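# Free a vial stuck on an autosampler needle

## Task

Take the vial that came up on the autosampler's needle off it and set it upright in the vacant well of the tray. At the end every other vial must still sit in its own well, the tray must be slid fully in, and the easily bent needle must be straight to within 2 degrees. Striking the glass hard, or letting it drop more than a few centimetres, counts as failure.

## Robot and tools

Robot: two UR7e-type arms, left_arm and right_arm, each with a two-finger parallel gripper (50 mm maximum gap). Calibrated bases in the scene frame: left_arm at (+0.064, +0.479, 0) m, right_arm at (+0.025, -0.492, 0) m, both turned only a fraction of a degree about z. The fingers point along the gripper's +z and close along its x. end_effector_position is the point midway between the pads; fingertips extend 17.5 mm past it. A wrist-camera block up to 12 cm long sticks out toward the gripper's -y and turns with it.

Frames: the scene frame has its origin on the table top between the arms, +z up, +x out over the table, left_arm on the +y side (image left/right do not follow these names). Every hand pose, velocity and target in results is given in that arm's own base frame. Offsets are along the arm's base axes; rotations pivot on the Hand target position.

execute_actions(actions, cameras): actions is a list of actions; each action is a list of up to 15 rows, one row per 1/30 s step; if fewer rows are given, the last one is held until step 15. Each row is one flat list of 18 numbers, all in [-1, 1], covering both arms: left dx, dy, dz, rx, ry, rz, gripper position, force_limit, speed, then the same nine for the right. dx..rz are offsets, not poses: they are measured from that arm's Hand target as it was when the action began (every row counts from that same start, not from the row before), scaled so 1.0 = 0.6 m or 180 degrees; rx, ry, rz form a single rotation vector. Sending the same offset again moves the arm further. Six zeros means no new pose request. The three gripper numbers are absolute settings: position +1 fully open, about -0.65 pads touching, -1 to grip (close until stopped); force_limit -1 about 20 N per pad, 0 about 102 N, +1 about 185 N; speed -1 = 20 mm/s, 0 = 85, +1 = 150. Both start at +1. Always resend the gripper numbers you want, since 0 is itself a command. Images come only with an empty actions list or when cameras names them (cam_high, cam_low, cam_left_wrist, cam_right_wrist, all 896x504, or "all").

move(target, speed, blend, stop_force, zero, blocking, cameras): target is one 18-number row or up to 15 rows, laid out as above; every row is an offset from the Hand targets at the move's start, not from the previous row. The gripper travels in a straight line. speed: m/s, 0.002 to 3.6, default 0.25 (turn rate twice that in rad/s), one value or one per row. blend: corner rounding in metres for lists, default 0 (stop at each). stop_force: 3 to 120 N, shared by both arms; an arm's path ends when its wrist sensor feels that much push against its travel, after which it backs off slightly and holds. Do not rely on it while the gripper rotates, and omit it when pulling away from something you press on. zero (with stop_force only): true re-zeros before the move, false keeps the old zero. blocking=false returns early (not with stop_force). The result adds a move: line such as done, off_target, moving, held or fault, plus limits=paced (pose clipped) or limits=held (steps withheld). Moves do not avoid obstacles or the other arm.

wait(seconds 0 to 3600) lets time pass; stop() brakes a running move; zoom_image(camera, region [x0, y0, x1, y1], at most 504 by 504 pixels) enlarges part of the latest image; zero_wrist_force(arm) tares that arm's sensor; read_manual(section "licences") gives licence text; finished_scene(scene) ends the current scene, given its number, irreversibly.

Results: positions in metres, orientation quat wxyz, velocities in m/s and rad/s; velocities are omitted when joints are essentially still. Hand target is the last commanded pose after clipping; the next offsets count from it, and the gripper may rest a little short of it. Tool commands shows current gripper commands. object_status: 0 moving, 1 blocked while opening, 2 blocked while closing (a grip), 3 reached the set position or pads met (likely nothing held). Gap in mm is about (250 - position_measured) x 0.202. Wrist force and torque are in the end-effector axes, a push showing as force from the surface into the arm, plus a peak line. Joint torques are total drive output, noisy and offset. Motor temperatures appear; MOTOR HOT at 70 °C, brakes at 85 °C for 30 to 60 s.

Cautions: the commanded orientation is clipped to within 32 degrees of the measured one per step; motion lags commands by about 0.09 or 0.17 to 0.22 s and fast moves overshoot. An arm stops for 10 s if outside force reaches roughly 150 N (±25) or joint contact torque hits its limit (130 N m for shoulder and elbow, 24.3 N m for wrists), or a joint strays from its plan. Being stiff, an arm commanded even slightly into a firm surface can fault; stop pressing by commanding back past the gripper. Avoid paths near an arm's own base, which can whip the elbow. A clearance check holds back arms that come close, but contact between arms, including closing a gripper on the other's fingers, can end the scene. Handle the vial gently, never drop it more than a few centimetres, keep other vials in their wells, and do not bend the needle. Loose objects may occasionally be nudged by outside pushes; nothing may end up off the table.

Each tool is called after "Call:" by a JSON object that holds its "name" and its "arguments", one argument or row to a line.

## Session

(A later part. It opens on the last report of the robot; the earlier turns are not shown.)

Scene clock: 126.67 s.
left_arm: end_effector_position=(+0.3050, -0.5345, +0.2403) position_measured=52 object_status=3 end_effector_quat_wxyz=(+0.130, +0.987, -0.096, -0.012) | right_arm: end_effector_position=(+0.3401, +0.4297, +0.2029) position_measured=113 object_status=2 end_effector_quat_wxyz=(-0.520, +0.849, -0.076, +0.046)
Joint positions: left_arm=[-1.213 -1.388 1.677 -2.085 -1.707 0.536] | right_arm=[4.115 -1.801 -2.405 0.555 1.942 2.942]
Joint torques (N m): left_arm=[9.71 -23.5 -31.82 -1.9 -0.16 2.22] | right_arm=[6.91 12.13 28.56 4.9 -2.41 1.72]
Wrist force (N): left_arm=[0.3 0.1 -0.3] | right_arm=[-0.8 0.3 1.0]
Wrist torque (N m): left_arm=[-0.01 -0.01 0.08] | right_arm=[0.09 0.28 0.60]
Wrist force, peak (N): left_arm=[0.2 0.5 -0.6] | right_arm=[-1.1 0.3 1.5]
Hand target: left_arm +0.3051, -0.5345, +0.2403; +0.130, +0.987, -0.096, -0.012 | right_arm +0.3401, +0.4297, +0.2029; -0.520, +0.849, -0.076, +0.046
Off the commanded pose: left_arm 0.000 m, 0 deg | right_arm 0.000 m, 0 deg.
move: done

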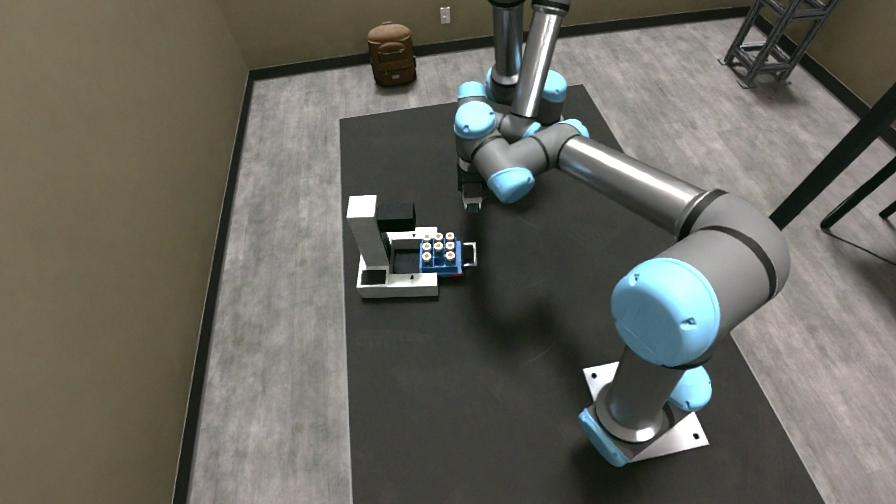

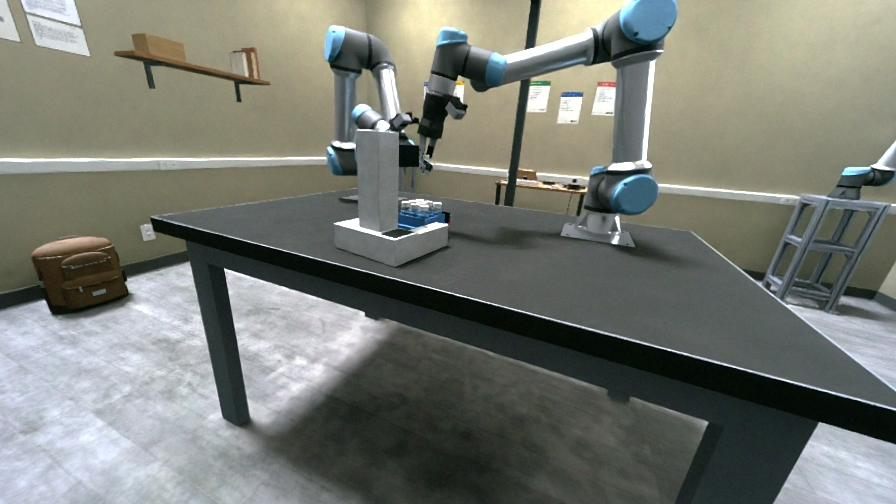

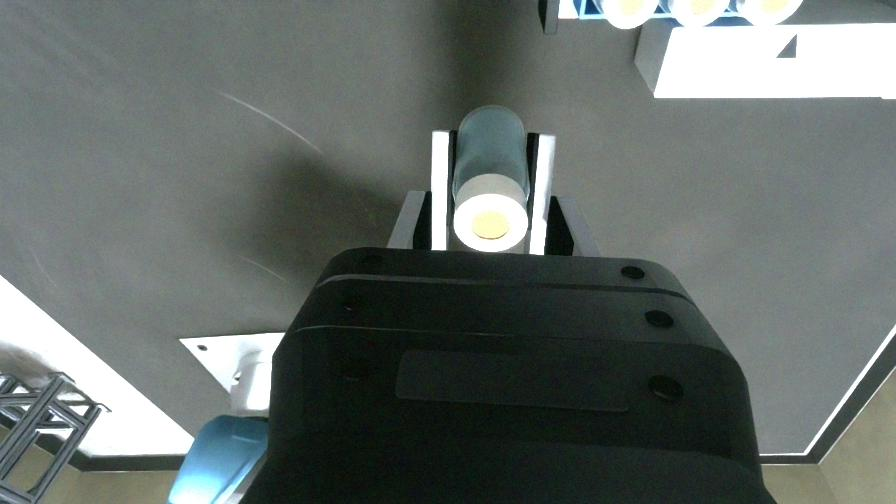

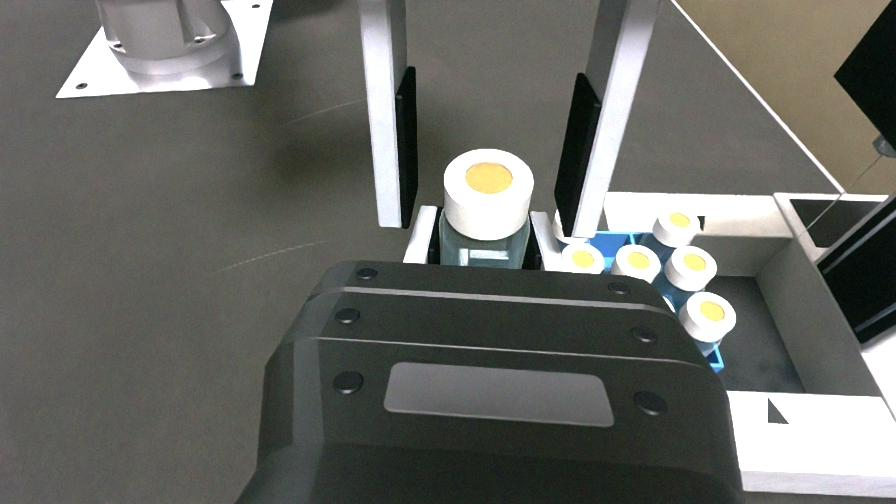

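Call:
{"name": "zoom_image", "arguments": {
  "camera": "cam_right_wrist",
  "region": [350, 40, 650, 290]
}}

Call:
{"name": "zoom_image", "arguments": {
  "camera": "cam_left_wrist",
  "region": [370, 90, 610, 270]
}}

Call:
{"name": "zoom_image", "arguments": {
  "camera": "cam_low",
  "region": [380, 110, 460, 190]
}}

Scaled by 1.680 from the camera's image (finer frame: 1280x720).

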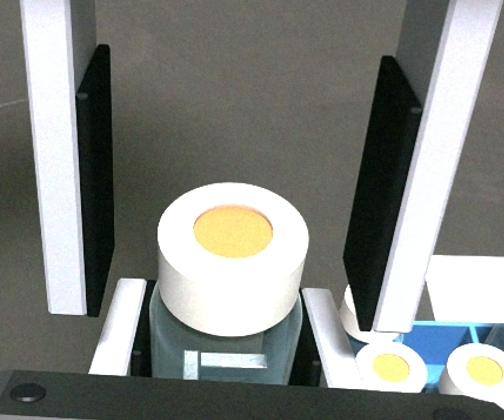

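Scaled by 2.100 from the camera's image (finer frame: 1280x720).

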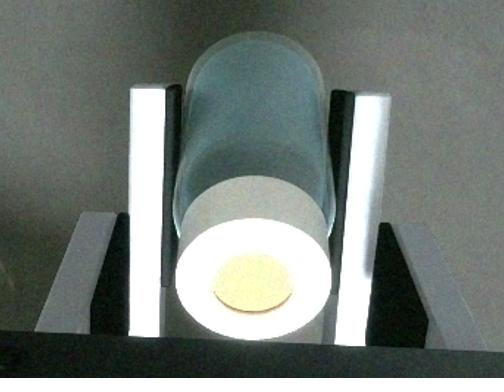

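Scaled by 6.300 from the camera's image (finer frame: 1280x720).

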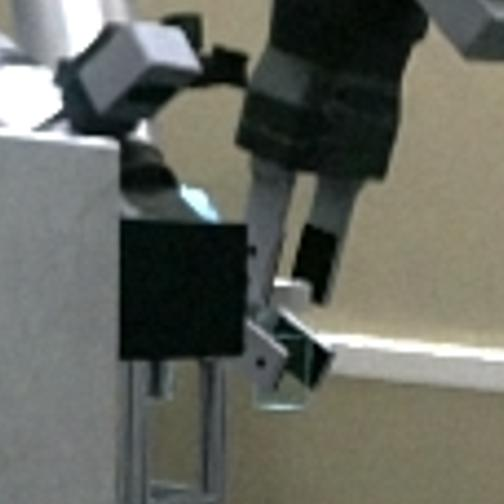

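Call:
{"name": "move", "arguments": {
  "target": [0,0,0,0,0,0,0.34,1,-1,0,0,0,0,0,0,-1,-0.8,-1],
  "cameras": ["cam_left_wrist","cam_right_wrist","cam_low"]
}}

Call:
{"name": "zoom_image", "arguments": {
  "camera": "cam_right_wrist",
  "region": [350, 40, 650, 290]
}}

Call:
{"name": "zoom_image", "arguments": {
  "camera": "cam_left_wrist",
  "region": [420, 150, 560, 260]
}}

Call:
{"name": "zoom_image", "arguments": {
  "camera": "cam_low",
  "region": [405, 140, 445, 180]
}}

Scene clock: 138.70 s.
left_arm: end_effector_position=(+0.3051, -0.5345, +0.2403) position_measured=101 object_status=0 end_effector_quat_wxyz=(+0.130, +0.987, -0.096, -0.012) | right_arm: end_effector_position=(+0.3401, +0.4297, +0.2029) position_measured=113 object_status=2 end_effector_quat_wxyz=(-0.520, +0.849, -0.076, +0.046)
Joint positions: left_arm=[-1.212 -1.388 1.677 -2.085 -1.707 0.536] | right_arm=[4.115 -1.801 -2.405 0.555 1.942 2.942]
Joint torques (N m): left_arm=[9.89 -23.41 -31.06 -1.36 -1.59 2.43] | right_arm=[6.55 13.08 27.52 4.94 -2.44 1.72]
Wrist force (N): left_arm=[0.1 0.1 -0.3] | right_arm=[-0.8 0.3 1.1]
Wrist torque (N m): left_arm=[-0.01 0.03 0.05] | right_arm=[0.11 0.29 0.60]
Wrist force, peak (N): left_arm=[0.1 0.6 -0.6] | right_arm=[-1.3 0.2 1.5]
Hand target: left_arm +0.3051, -0.5345, +0.2403; +0.130, +0.987, -0.096, -0.012 | right_arm +0.3401, +0.4297, +0.2029; -0.520, +0.849, -0.076, +0.046
Off the commanded pose: left_arm 0.000 m, 0 deg | right_arm 0.000 m, 0 deg.
move: done
Images, in order (width x height): cam_low 896x504, cam_left_wrist 896x504, cam_right_wrist 896x504.

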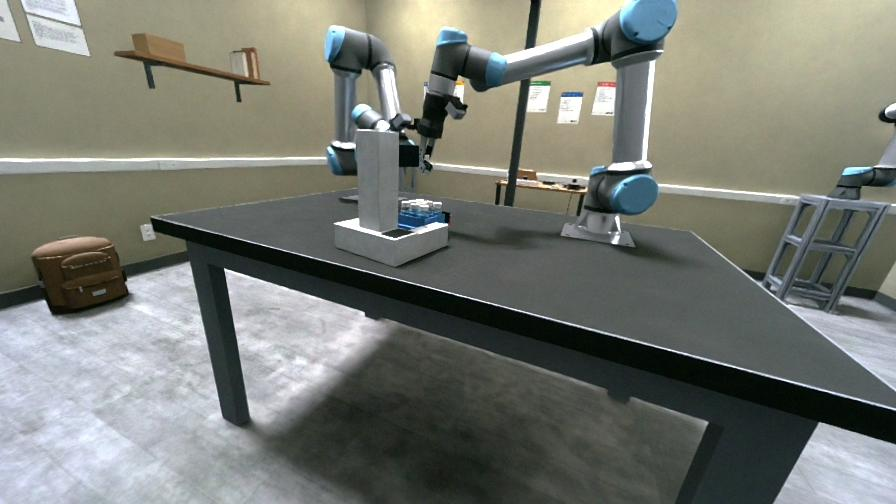

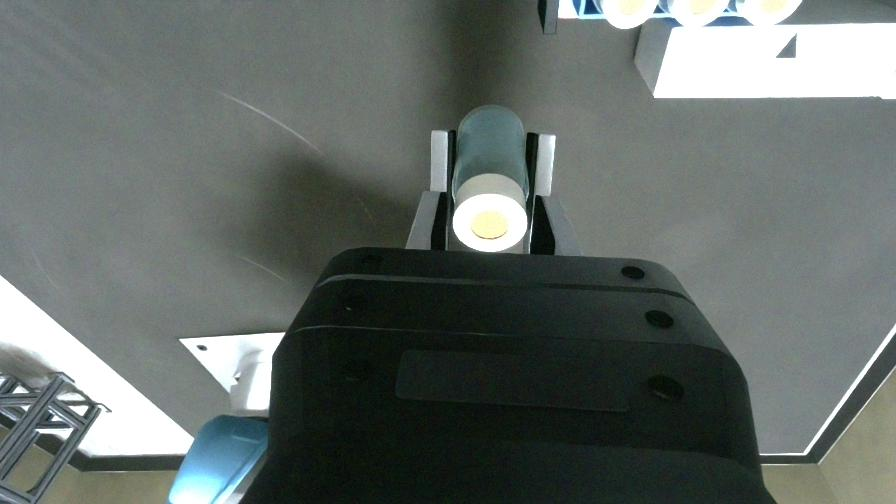

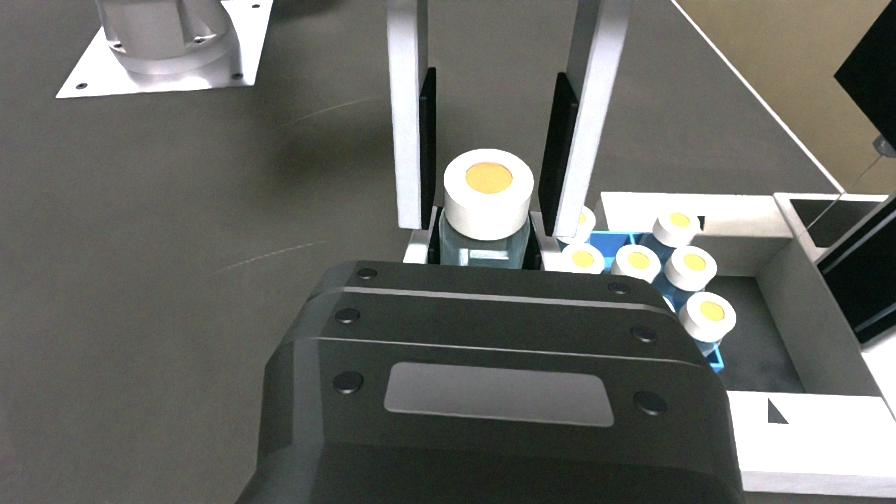

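Scaled by 1.680 from the camera's image (finer frame: 1280x720).

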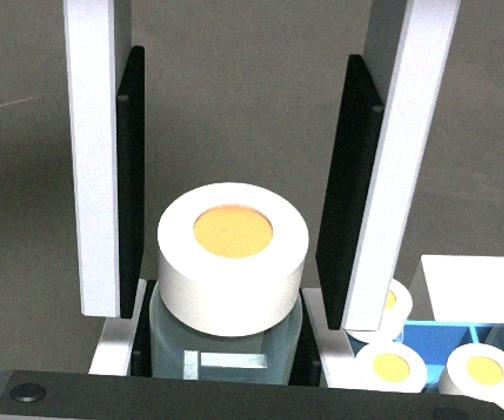

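Scaled by 3.600 from the camera's image (finer frame: 1280x720).

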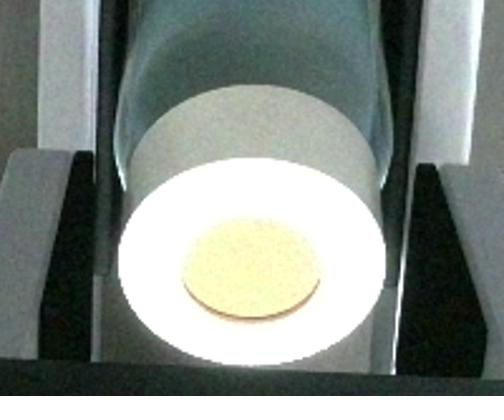

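Scaled by 12.600 from the camera's image (finer frame: 1280x720).

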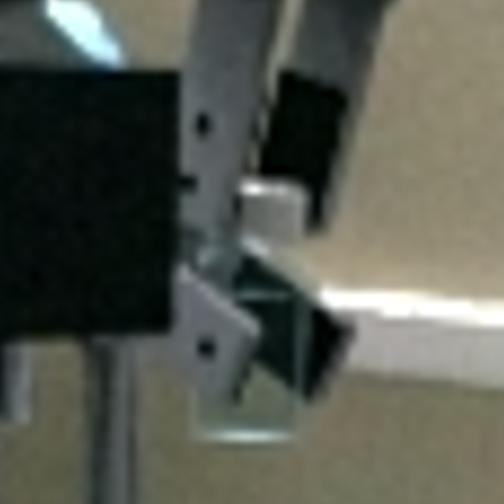

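Call:
{"name": "move", "arguments": {
  "target": [
    [0.00095,0.0049,0,0,0,0,0.34,1,-1,0,0,0,0,0,0,-1,-0.8,-1],
    [0.00095,0.0049,0,0,0,0,-1,-0.8,-1,0,0,0,0,0,0,-1,-0.8,-1]
  ],
  "speed": 0.03,
  "cameras": ["cam_left_wrist","cam_right_wrist"]
}}

Scene clock: 142.40 s.
left_arm: end_effector_position=(+0.3056, -0.5316, +0.2403) position_measured=133 object_status=2 end_effector_quat_wxyz=(+0.130, +0.987, -0.096, -0.013) | right_arm: end_effector_position=(+0.3401, +0.4297, +0.2029) position_measured=113 object_status=2 end_effector_quat_wxyz=(-0.520, +0.849, -0.076, +0.046)
Joint positions: left_arm=[-1.21 -1.393 1.683 -2.085 -1.707 0.539] | right_arm=[4.115 -1.801 -2.405 0.555 1.942 2.942]
Joint torques (N m): left_arm=[-10.4 -23.11 -30.75 -4.42 0.97 -2.66] | right_arm=[6.87 12.52 28.32 4.95 -2.32 1.76]
Wrist force (N): left_arm=[0.4 0.0 -0.8] | right_arm=[-1.2 1.1 1.1]
Wrist torque (N m): left_arm=[0.01 0.02 -0.07] | right_arm=[0.19 0.29 0.60]
Wrist force, peak (N): left_arm=[0.4 1.0 -0.6] | right_arm=[-1.2 1.1 1.1]
Hand target: left_arm +0.3056, -0.5316, +0.2403; +0.130, +0.987, -0.096, -0.012 | right_arm +0.3401, +0.4297, +0.2029; -0.520, +0.849, -0.076, +0.046
Off the commanded pose: left_arm 0.000 m, 0 deg | right_arm 0.000 m, 0 deg.
move: done

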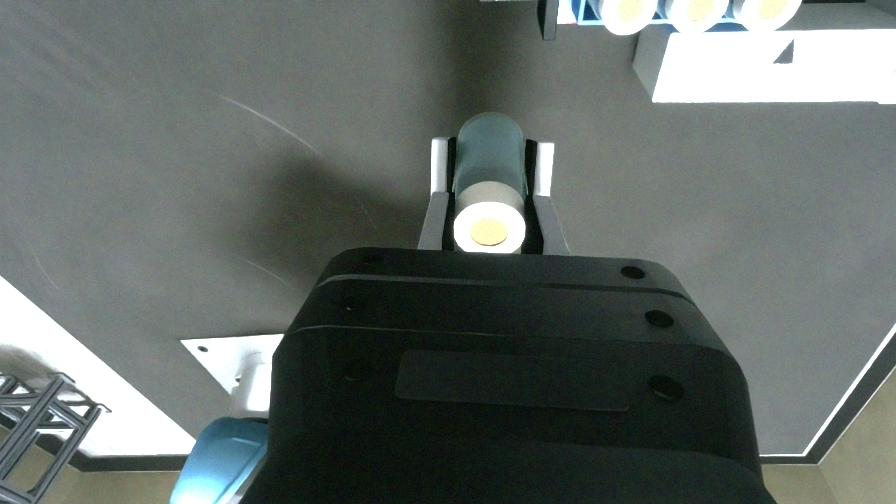

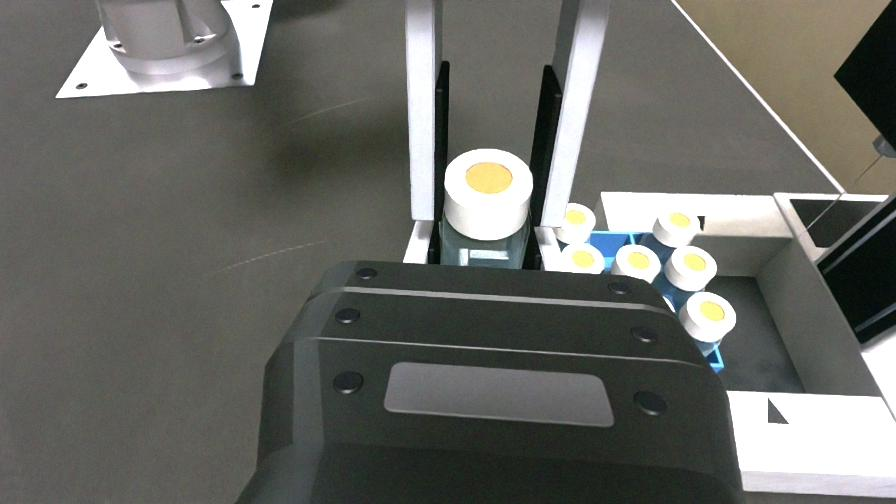

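Call:
{"name": "move", "arguments": {
  "target": [
    [0,0,0,0,0,0,-1,-0.8,-1,0,0,0,0,0,0,0.54,-1,-1],
    [0,0,0,0,0,0,-1,-0.8,-1,-0.0354,-0.197,0,0,0,0,0.54,-1,-1],
    [0,0,0,0,0,0,-1,-0.8,-1,-0.06,-0.3,0.1,0,0,0,0.54,-1,-1]
  ],
  "speed": 0.1,
  "cameras": ["all"]
}}

Call:
{"name": "zoom_image", "arguments": {
  "camera": "cam_low",
  "region": [390, 120, 470, 240]
}}

Scene clock: 146.23 s.
left_arm: end_effector_position=(+0.3056, -0.5316, +0.2403) position_measured=133 object_status=2 end_effector_quat_wxyz=(+0.130, +0.987, -0.096, -0.012) | right_arm: end_effector_position=(+0.3042, +0.2498, +0.2631) position_measured=72 object_status=3 end_effector_quat_wxyz=(-0.521, +0.849, -0.076, +0.047)
Joint positions: left_arm=[-1.21 -1.393 1.683 -2.085 -1.707 0.539] | right_arm=[3.756 -1.306 -2.606 0.15 2.247 2.721]
Joint torques (N m): left_arm=[-6.51 -29.79 -30.01 -4.39 1.1 -2.37] | right_arm=[-2.31 13.58 6.6 1.93 -1.4 1.29]
Wrist force (N): left_arm=[0.4 0.3 0.0] | right_arm=[-1.1 -0.3 1.0]
Wrist torque (N m): left_arm=[0.04 -0.03 -0.09] | right_arm=[0.09 0.37 0.50]
Wrist force, peak (N): left_arm=[0.4 0.2 -0.8] | right_arm=[-1.2 0.7 3.1]
Hand target: left_arm +0.3056, -0.5316, +0.2403; +0.130, +0.987, -0.096, -0.012 | right_arm +0.3041, +0.2497, +0.2629; -0.520, +0.849, -0.076, +0.046
Off the commanded pose: left_arm 0.000 m, 0 deg | right_arm 0.000 m, 0 deg.
move: done

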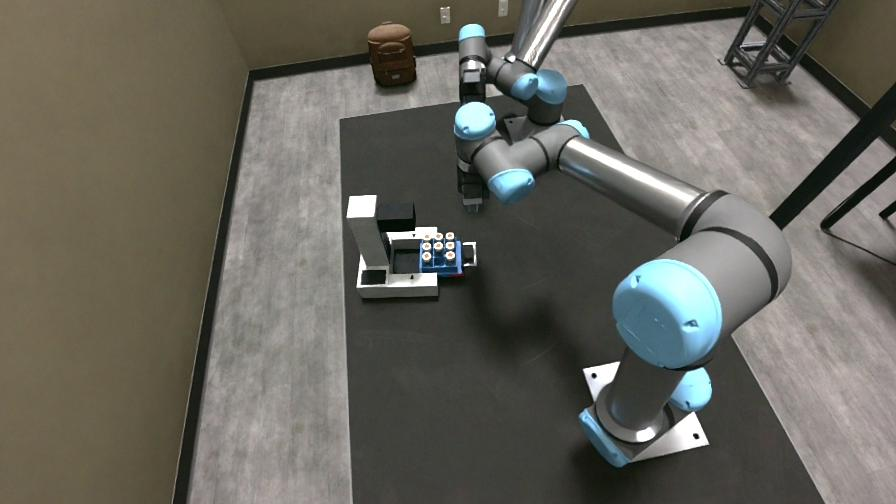

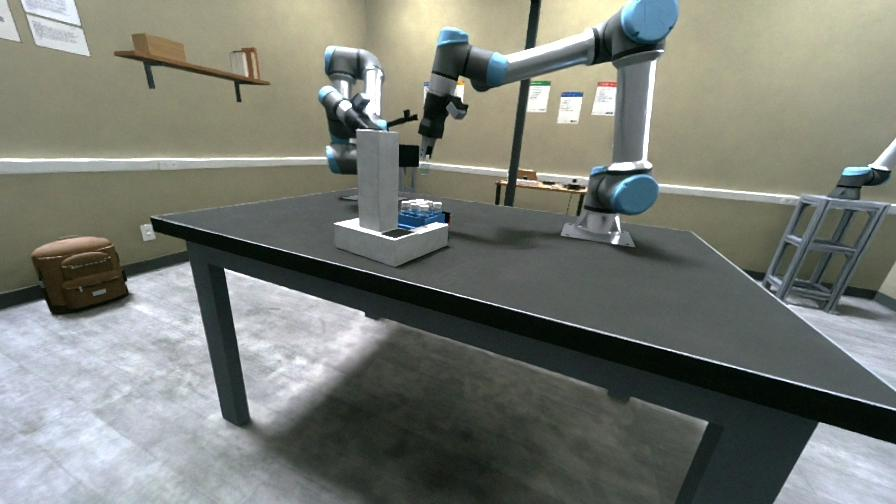

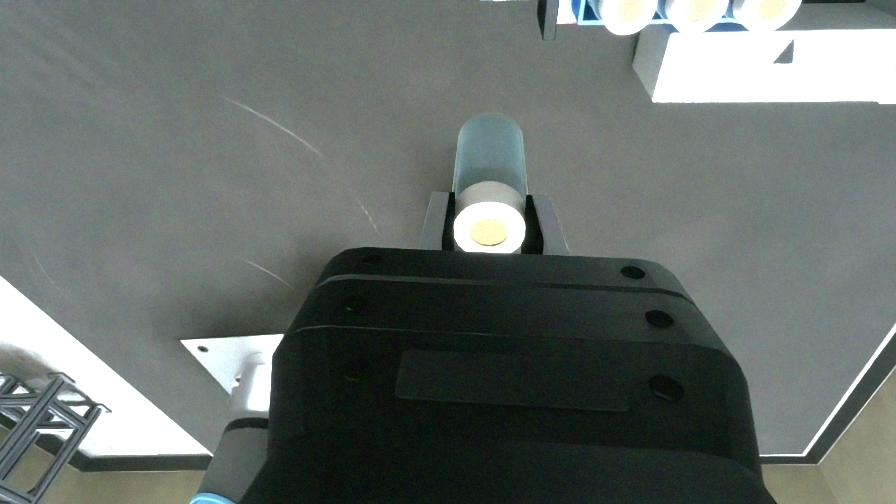

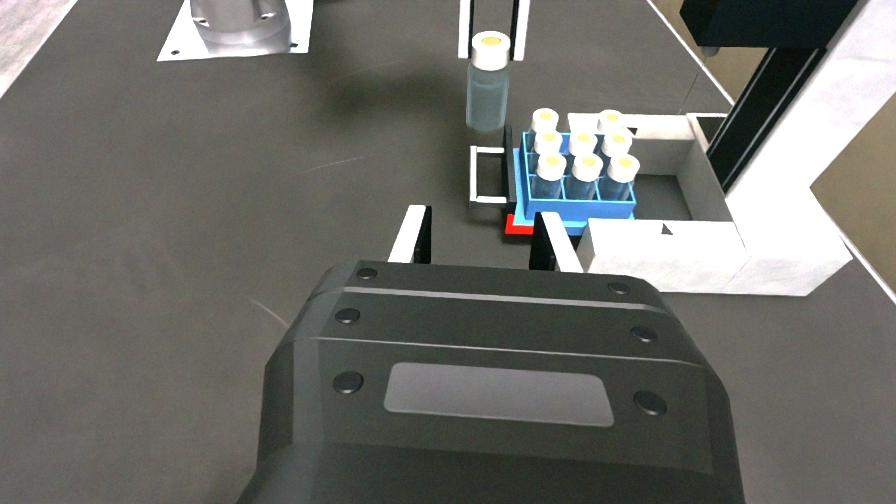

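Scaled by 4.200 from the camera's image (finer frame: 1280x720).

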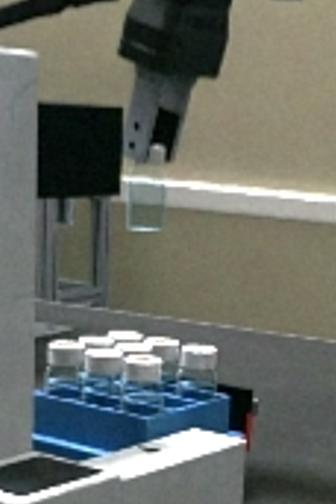

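Call:
{"name": "move", "arguments": {
  "target": [0.183,0.136,0,0,0,0,-1,-0.8,-1,0,0,0,0,0,0,0.54,-1,-1],
  "speed": 0.1,
  "cameras": ["all"]
}}

Call:
{"name": "zoom_image", "arguments": {
  "camera": "cam_high",
  "region": [390, 180, 510, 300]
}}

Call:
{"name": "zoom_image", "arguments": {
  "camera": "cam_right_wrist",
  "region": [440, 0, 700, 240]
}}

Call:
{"name": "zoom_image", "arguments": {
  "camera": "cam_low",
  "region": [390, 140, 470, 240]
}}

Scene clock: 149.20 s.
left_arm: end_effector_position=(+0.4154, -0.4500, +0.2402) position_measured=133 object_status=2 end_effector_quat_wxyz=(+0.130, +0.987, -0.096, -0.013) | right_arm: end_effector_position=(+0.3041, +0.2497, +0.2629) position_measured=72 object_status=3 end_effector_quat_wxyz=(-0.520, +0.849, -0.076, +0.046)
Joint positions: left_arm=[-0.965 -1.371 1.647 -2.031 -1.757 0.782] | right_arm=[3.756 -1.306 -2.607 0.15 2.247 2.721]
Joint torques (N m): left_arm=[-1.68 -42.92 -16.97 -4.41 1.09 -1.78] | right_arm=[-0.16 14.88 6.62 4.67 3.24 0.68]
Wrist force (N): left_arm=[0.1 0.2 -0.1] | right_arm=[-1.2 -0.2 1.0]
Wrist torque (N m): left_arm=[0.04 0.05 0.13] | right_arm=[0.10 0.38 0.51]
Wrist force, peak (N): left_arm=[-1.0 1.6 0.3] | right_arm=[-1.4 0.2 1.4]
Hand target: left_arm +0.4154, -0.4500, +0.2403; +0.130, +0.987, -0.096, -0.012 | right_arm +0.3041, +0.2497, +0.2629; -0.520, +0.849, -0.076, +0.046
Off the commanded pose: left_arm 0.000 m, 0 deg | right_arm 0.000 m, 0 deg.
move: done

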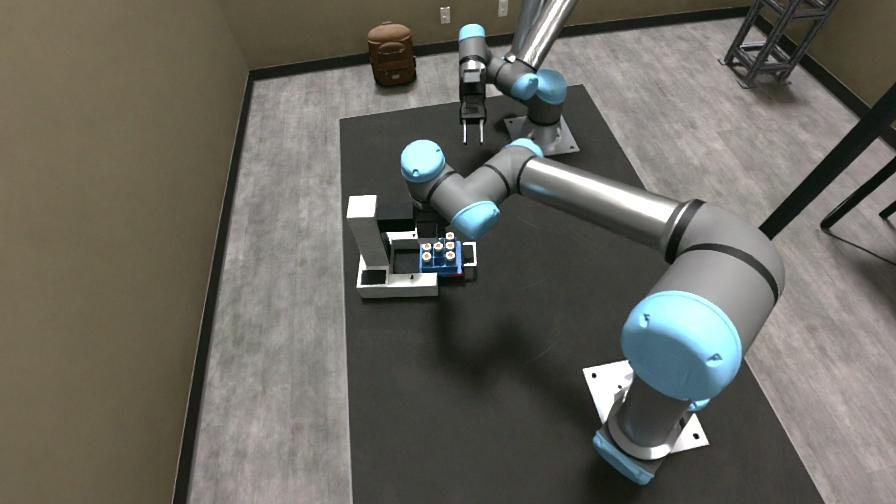

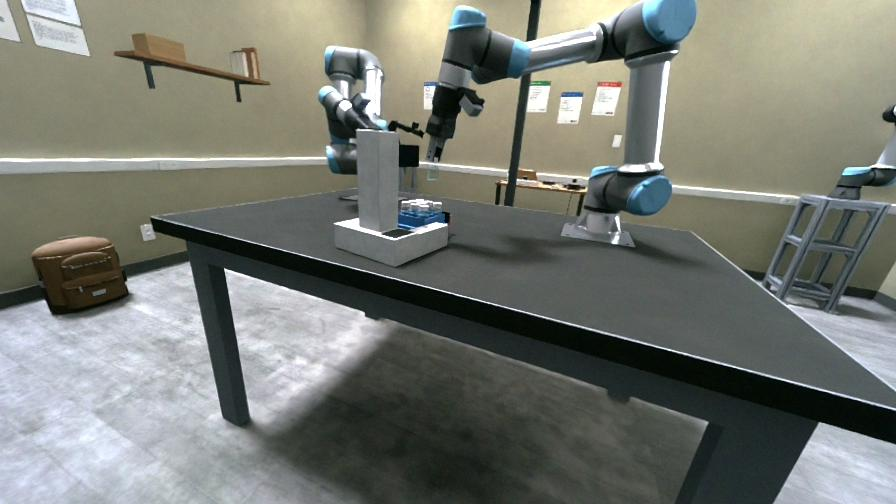

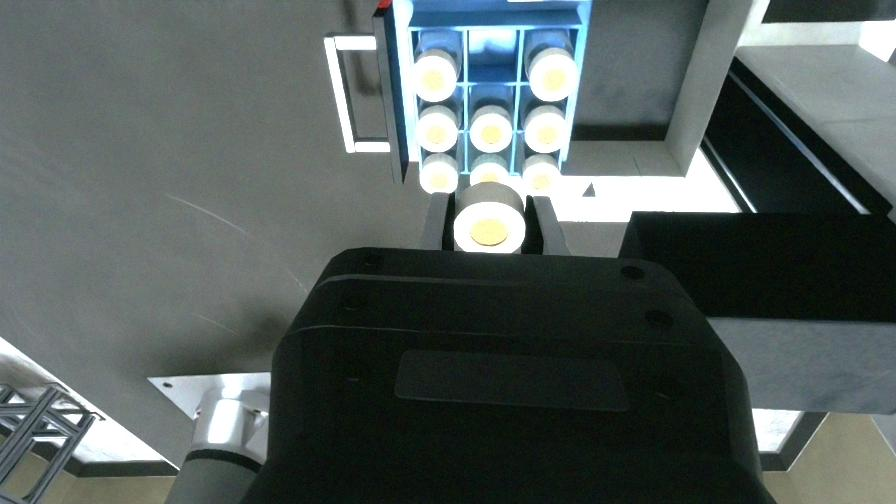

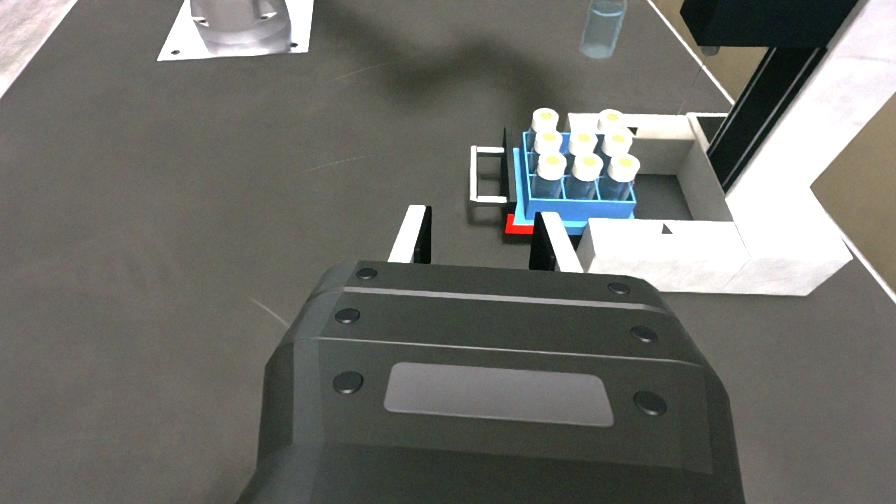

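Scaled by 4.200 from the camera's image (finer frame: 1280x720).

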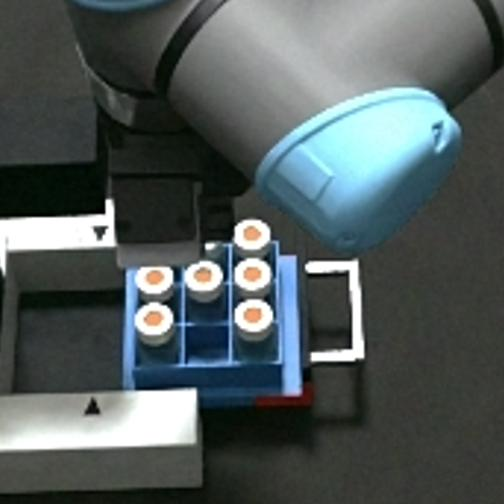

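Scaled by 1.938 from the camera's image (finer frame: 1280x720).

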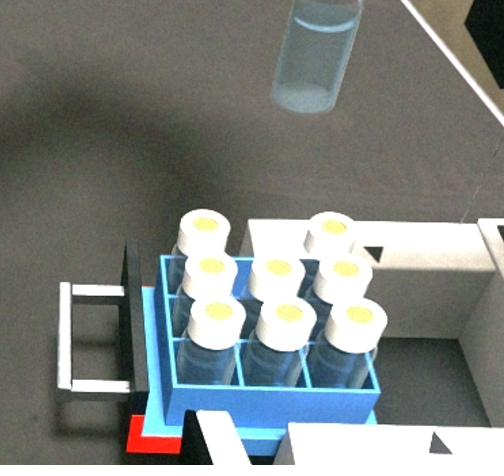

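Scaled by 5.040 from the camera's image (finer frame: 1280x720).

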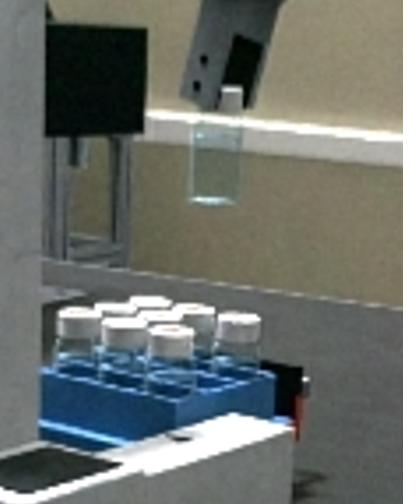

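Call:
{"name": "move", "arguments": {
  "target": [0.0026,-0.0022,-0.1,0,0,0,-1,-0.8,-1,0,0,0,0,0,0,0.54,-1,-1],
  "speed": 0.06,
  "cameras": ["cam_left_wrist","cam_right_wrist","cam_low"]
}}

Call:
{"name": "zoom_image", "arguments": {
  "camera": "cam_right_wrist",
  "region": [460, 0, 680, 240]
}}

Call:
{"name": "zoom_image", "arguments": {
  "camera": "cam_low",
  "region": [390, 160, 460, 240]
}}

Scene clock: 152.53 s.
left_arm: end_effector_position=(+0.4170, -0.4513, +0.1802) position_measured=133 object_status=2 end_effector_quat_wxyz=(+0.130, +0.987, -0.096, -0.013) | right_arm: end_effector_position=(+0.3041, +0.2497, +0.2629) position_measured=72 object_status=3 end_effector_quat_wxyz=(-0.520, +0.849, -0.076, +0.046)
Joint positions: left_arm=[-0.964 -1.318 1.743 -2.18 -1.757 0.783] | right_arm=[3.756 -1.306 -2.607 0.15 2.247 2.721]
Joint torques (N m): left_arm=[8.82 -43.74 -30.67 -1.36 -1.73 2] | right_arm=[4.16 1.77 8.45 4.73 3.23 1.56]
Wrist force (N): left_arm=[0.0 0.1 -0.2] | right_arm=[-1.1 0.0 1.2]
Wrist torque (N m): left_arm=[0.03 0.06 -0.04] | right_arm=[0.13 0.36 0.51]
Wrist force, peak (N): left_arm=[-0.1 0.7 -1.6] | right_arm=[-1.5 -0.2 1.2]
Hand target: left_arm +0.4170, -0.4513, +0.1803; +0.130, +0.987, -0.096, -0.012 | right_arm +0.3041, +0.2497, +0.2629; -0.520, +0.849, -0.076, +0.046
Off the commanded pose: left_arm 0.000 m, 0 deg | right_arm 0.000 m, 0 deg.
move: done
Images, in order (width x height): cam_low 896x504, cam_left_wrist 896x504, cam_right_wrist 896x504.

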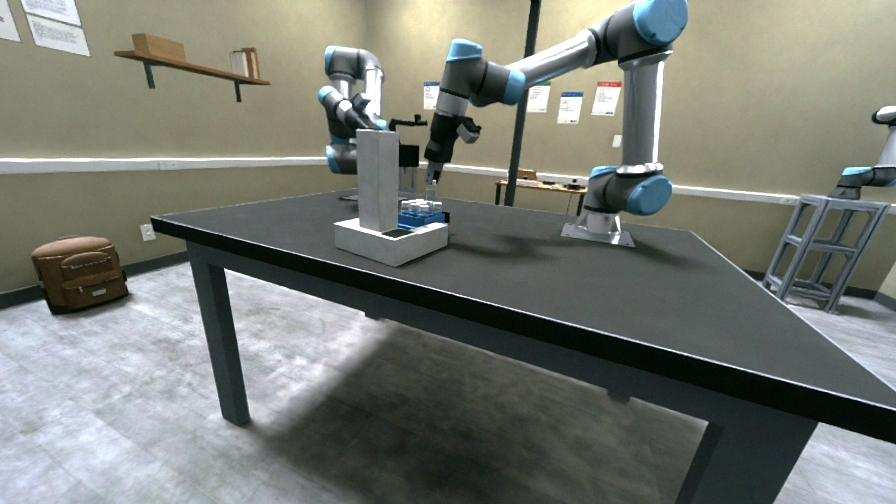

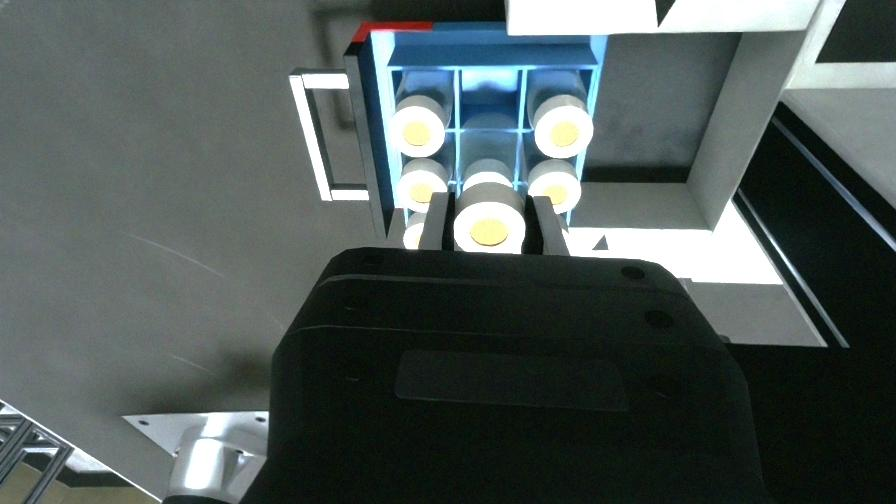

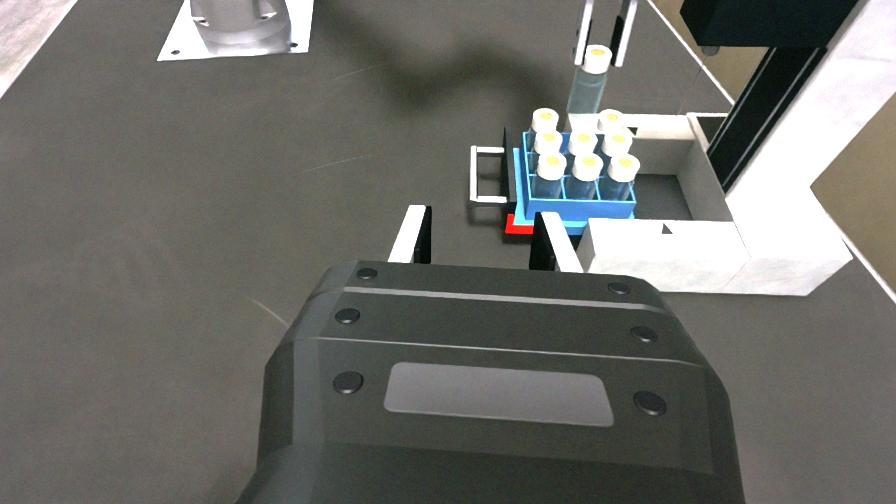

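Scaled by 2.100 from the camera's image (finer frame: 1280x720).

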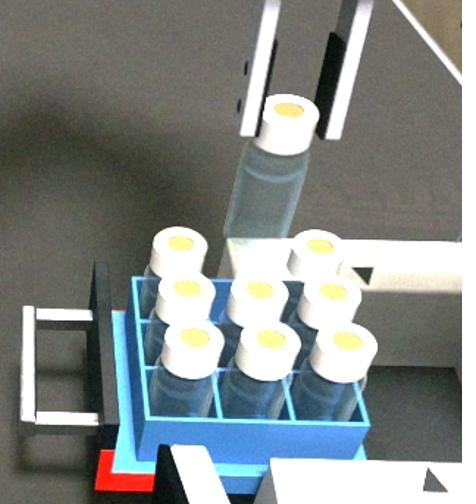

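Scaled by 6.300 from the camera's image (finer frame: 1280x720).

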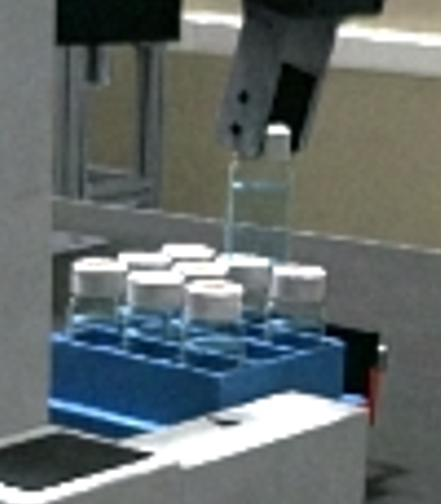

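Call:
{"name": "move", "arguments": {
  "target": [-0.0005,-0.0025,-0.06,0,0,0,-1,-0.8,-1,0,0,0,0,0,0,0.54,-1,-1],
  "speed": 0.04,
  "stop_force": 5,
  "cameras": ["cam_left_wrist","cam_right_wrist","cam_low"]
}}

Call:
{"name": "zoom_image", "arguments": {
  "camera": "cam_right_wrist",
  "region": [460, 0, 680, 240]
}}

Call:
{"name": "zoom_image", "arguments": {
  "camera": "cam_left_wrist",
  "region": [350, 40, 620, 260]
}}

Call:
{"name": "zoom_image", "arguments": {
  "camera": "cam_low",
  "region": [390, 160, 460, 240]
}}

Scene clock: 155.37 s.
left_arm: end_effector_position=(+0.4167, -0.4528, +0.1443) position_measured=133 object_status=2 end_effector_quat_wxyz=(+0.130, +0.987, -0.096, -0.013) | right_arm: end_effector_position=(+0.3041, +0.2497, +0.2629) position_measured=72 object_status=3 end_effector_quat_wxyz=(-0.520, +0.849, -0.076, +0.046)
Joint positions: left_arm=[-0.966 -1.277 1.791 -2.27 -1.757 0.781] | right_arm=[3.756 -1.306 -2.607 0.15 2.247 2.721]
Joint torques (N m): left_arm=[-3.4 -44.71 -28.75 -2.4 0.86 -1.37] | right_arm=[4.05 -4.17 9.21 4.63 3.33 1.69]
Wrist force (N): left_arm=[-0.2 0.1 0.0] | right_arm=[-1.1 -0.3 1.1]
Wrist torque (N m): left_arm=[0.04 0.08 0.15] | right_arm=[0.08 0.37 0.51]
Wrist force, peak (N): left_arm=[0.2 0.7 -1.3] | right_arm=[-1.6 -0.2 1.1]
Hand target: left_arm +0.4167, -0.4528, +0.1443; +0.130, +0.987, -0.096, -0.012 | right_arm +0.3041, +0.2497, +0.2629; -0.520, +0.849, -0.076, +0.046
Off the commanded pose: left_arm 0.000 m, 0 deg | right_arm 0.000 m, 0 deg.
move: done
Images, in order (width x height): cam_low 896x504, cam_left_wrist 896x504, cam_right_wrist 896x504.

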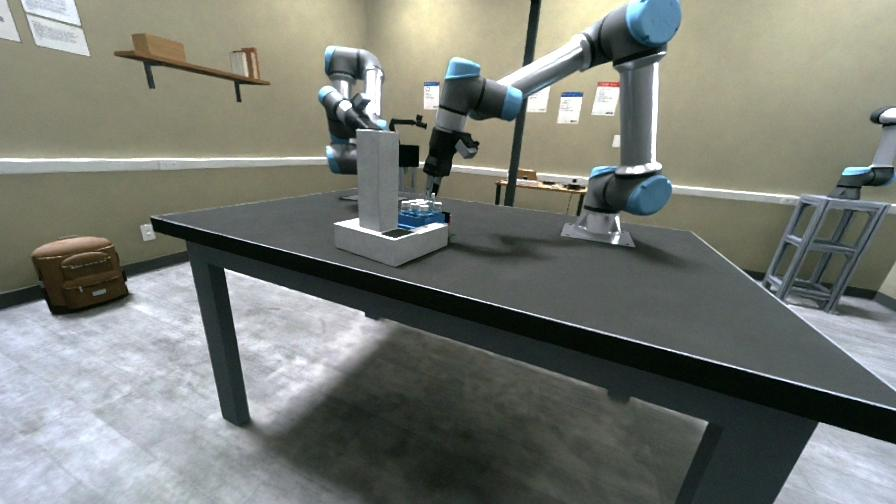

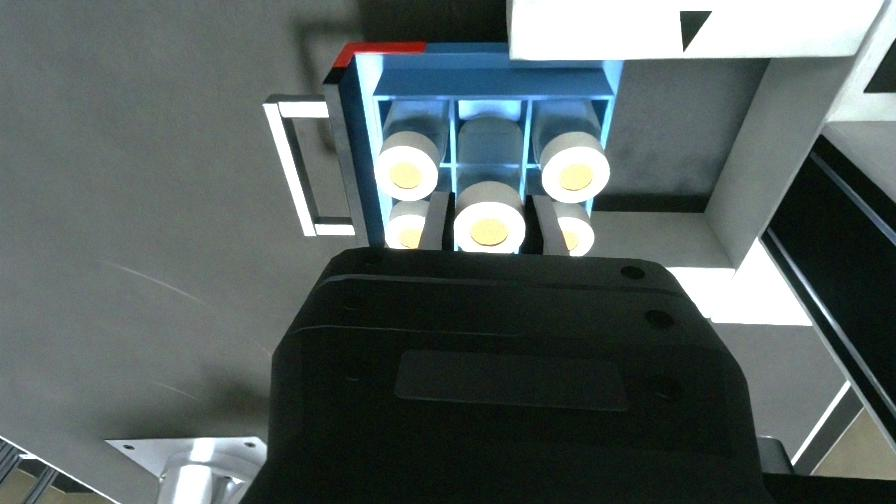

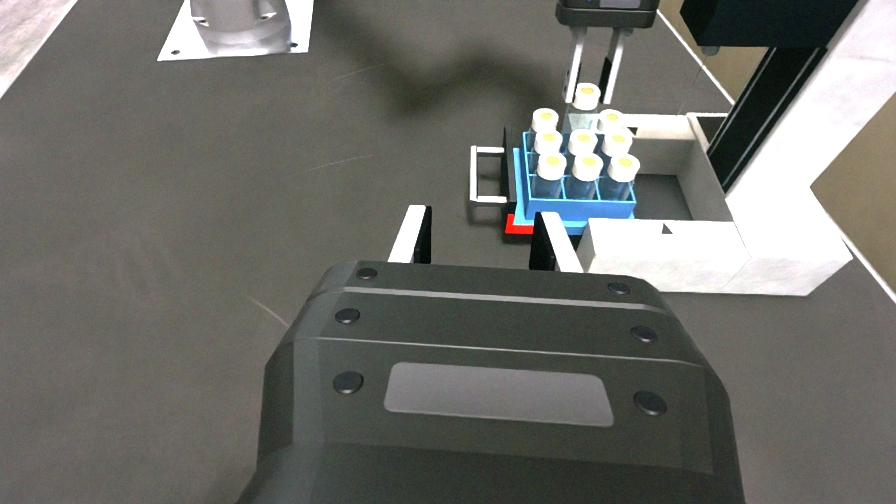

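Scaled by 2.100 from the camera's image (finer frame: 1280x720).

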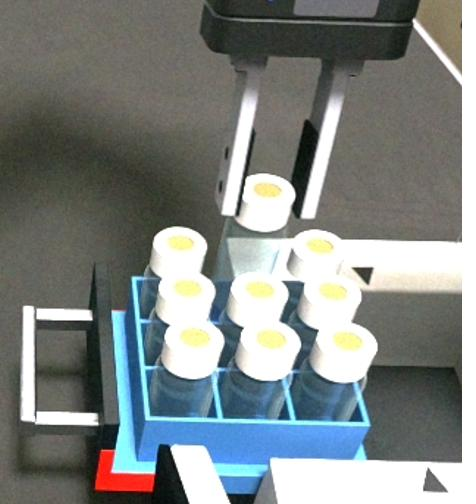

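Scaled by 1.867 from the camera's image (finer frame: 1280x720).

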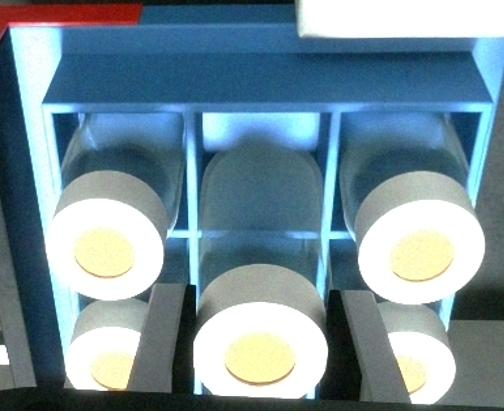

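Scaled by 6.300 from the camera's image (finer frame: 1280x720).

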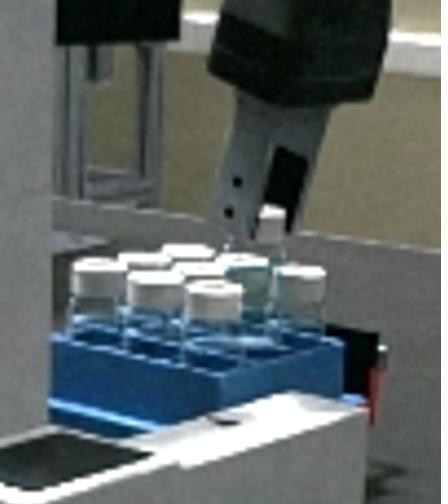

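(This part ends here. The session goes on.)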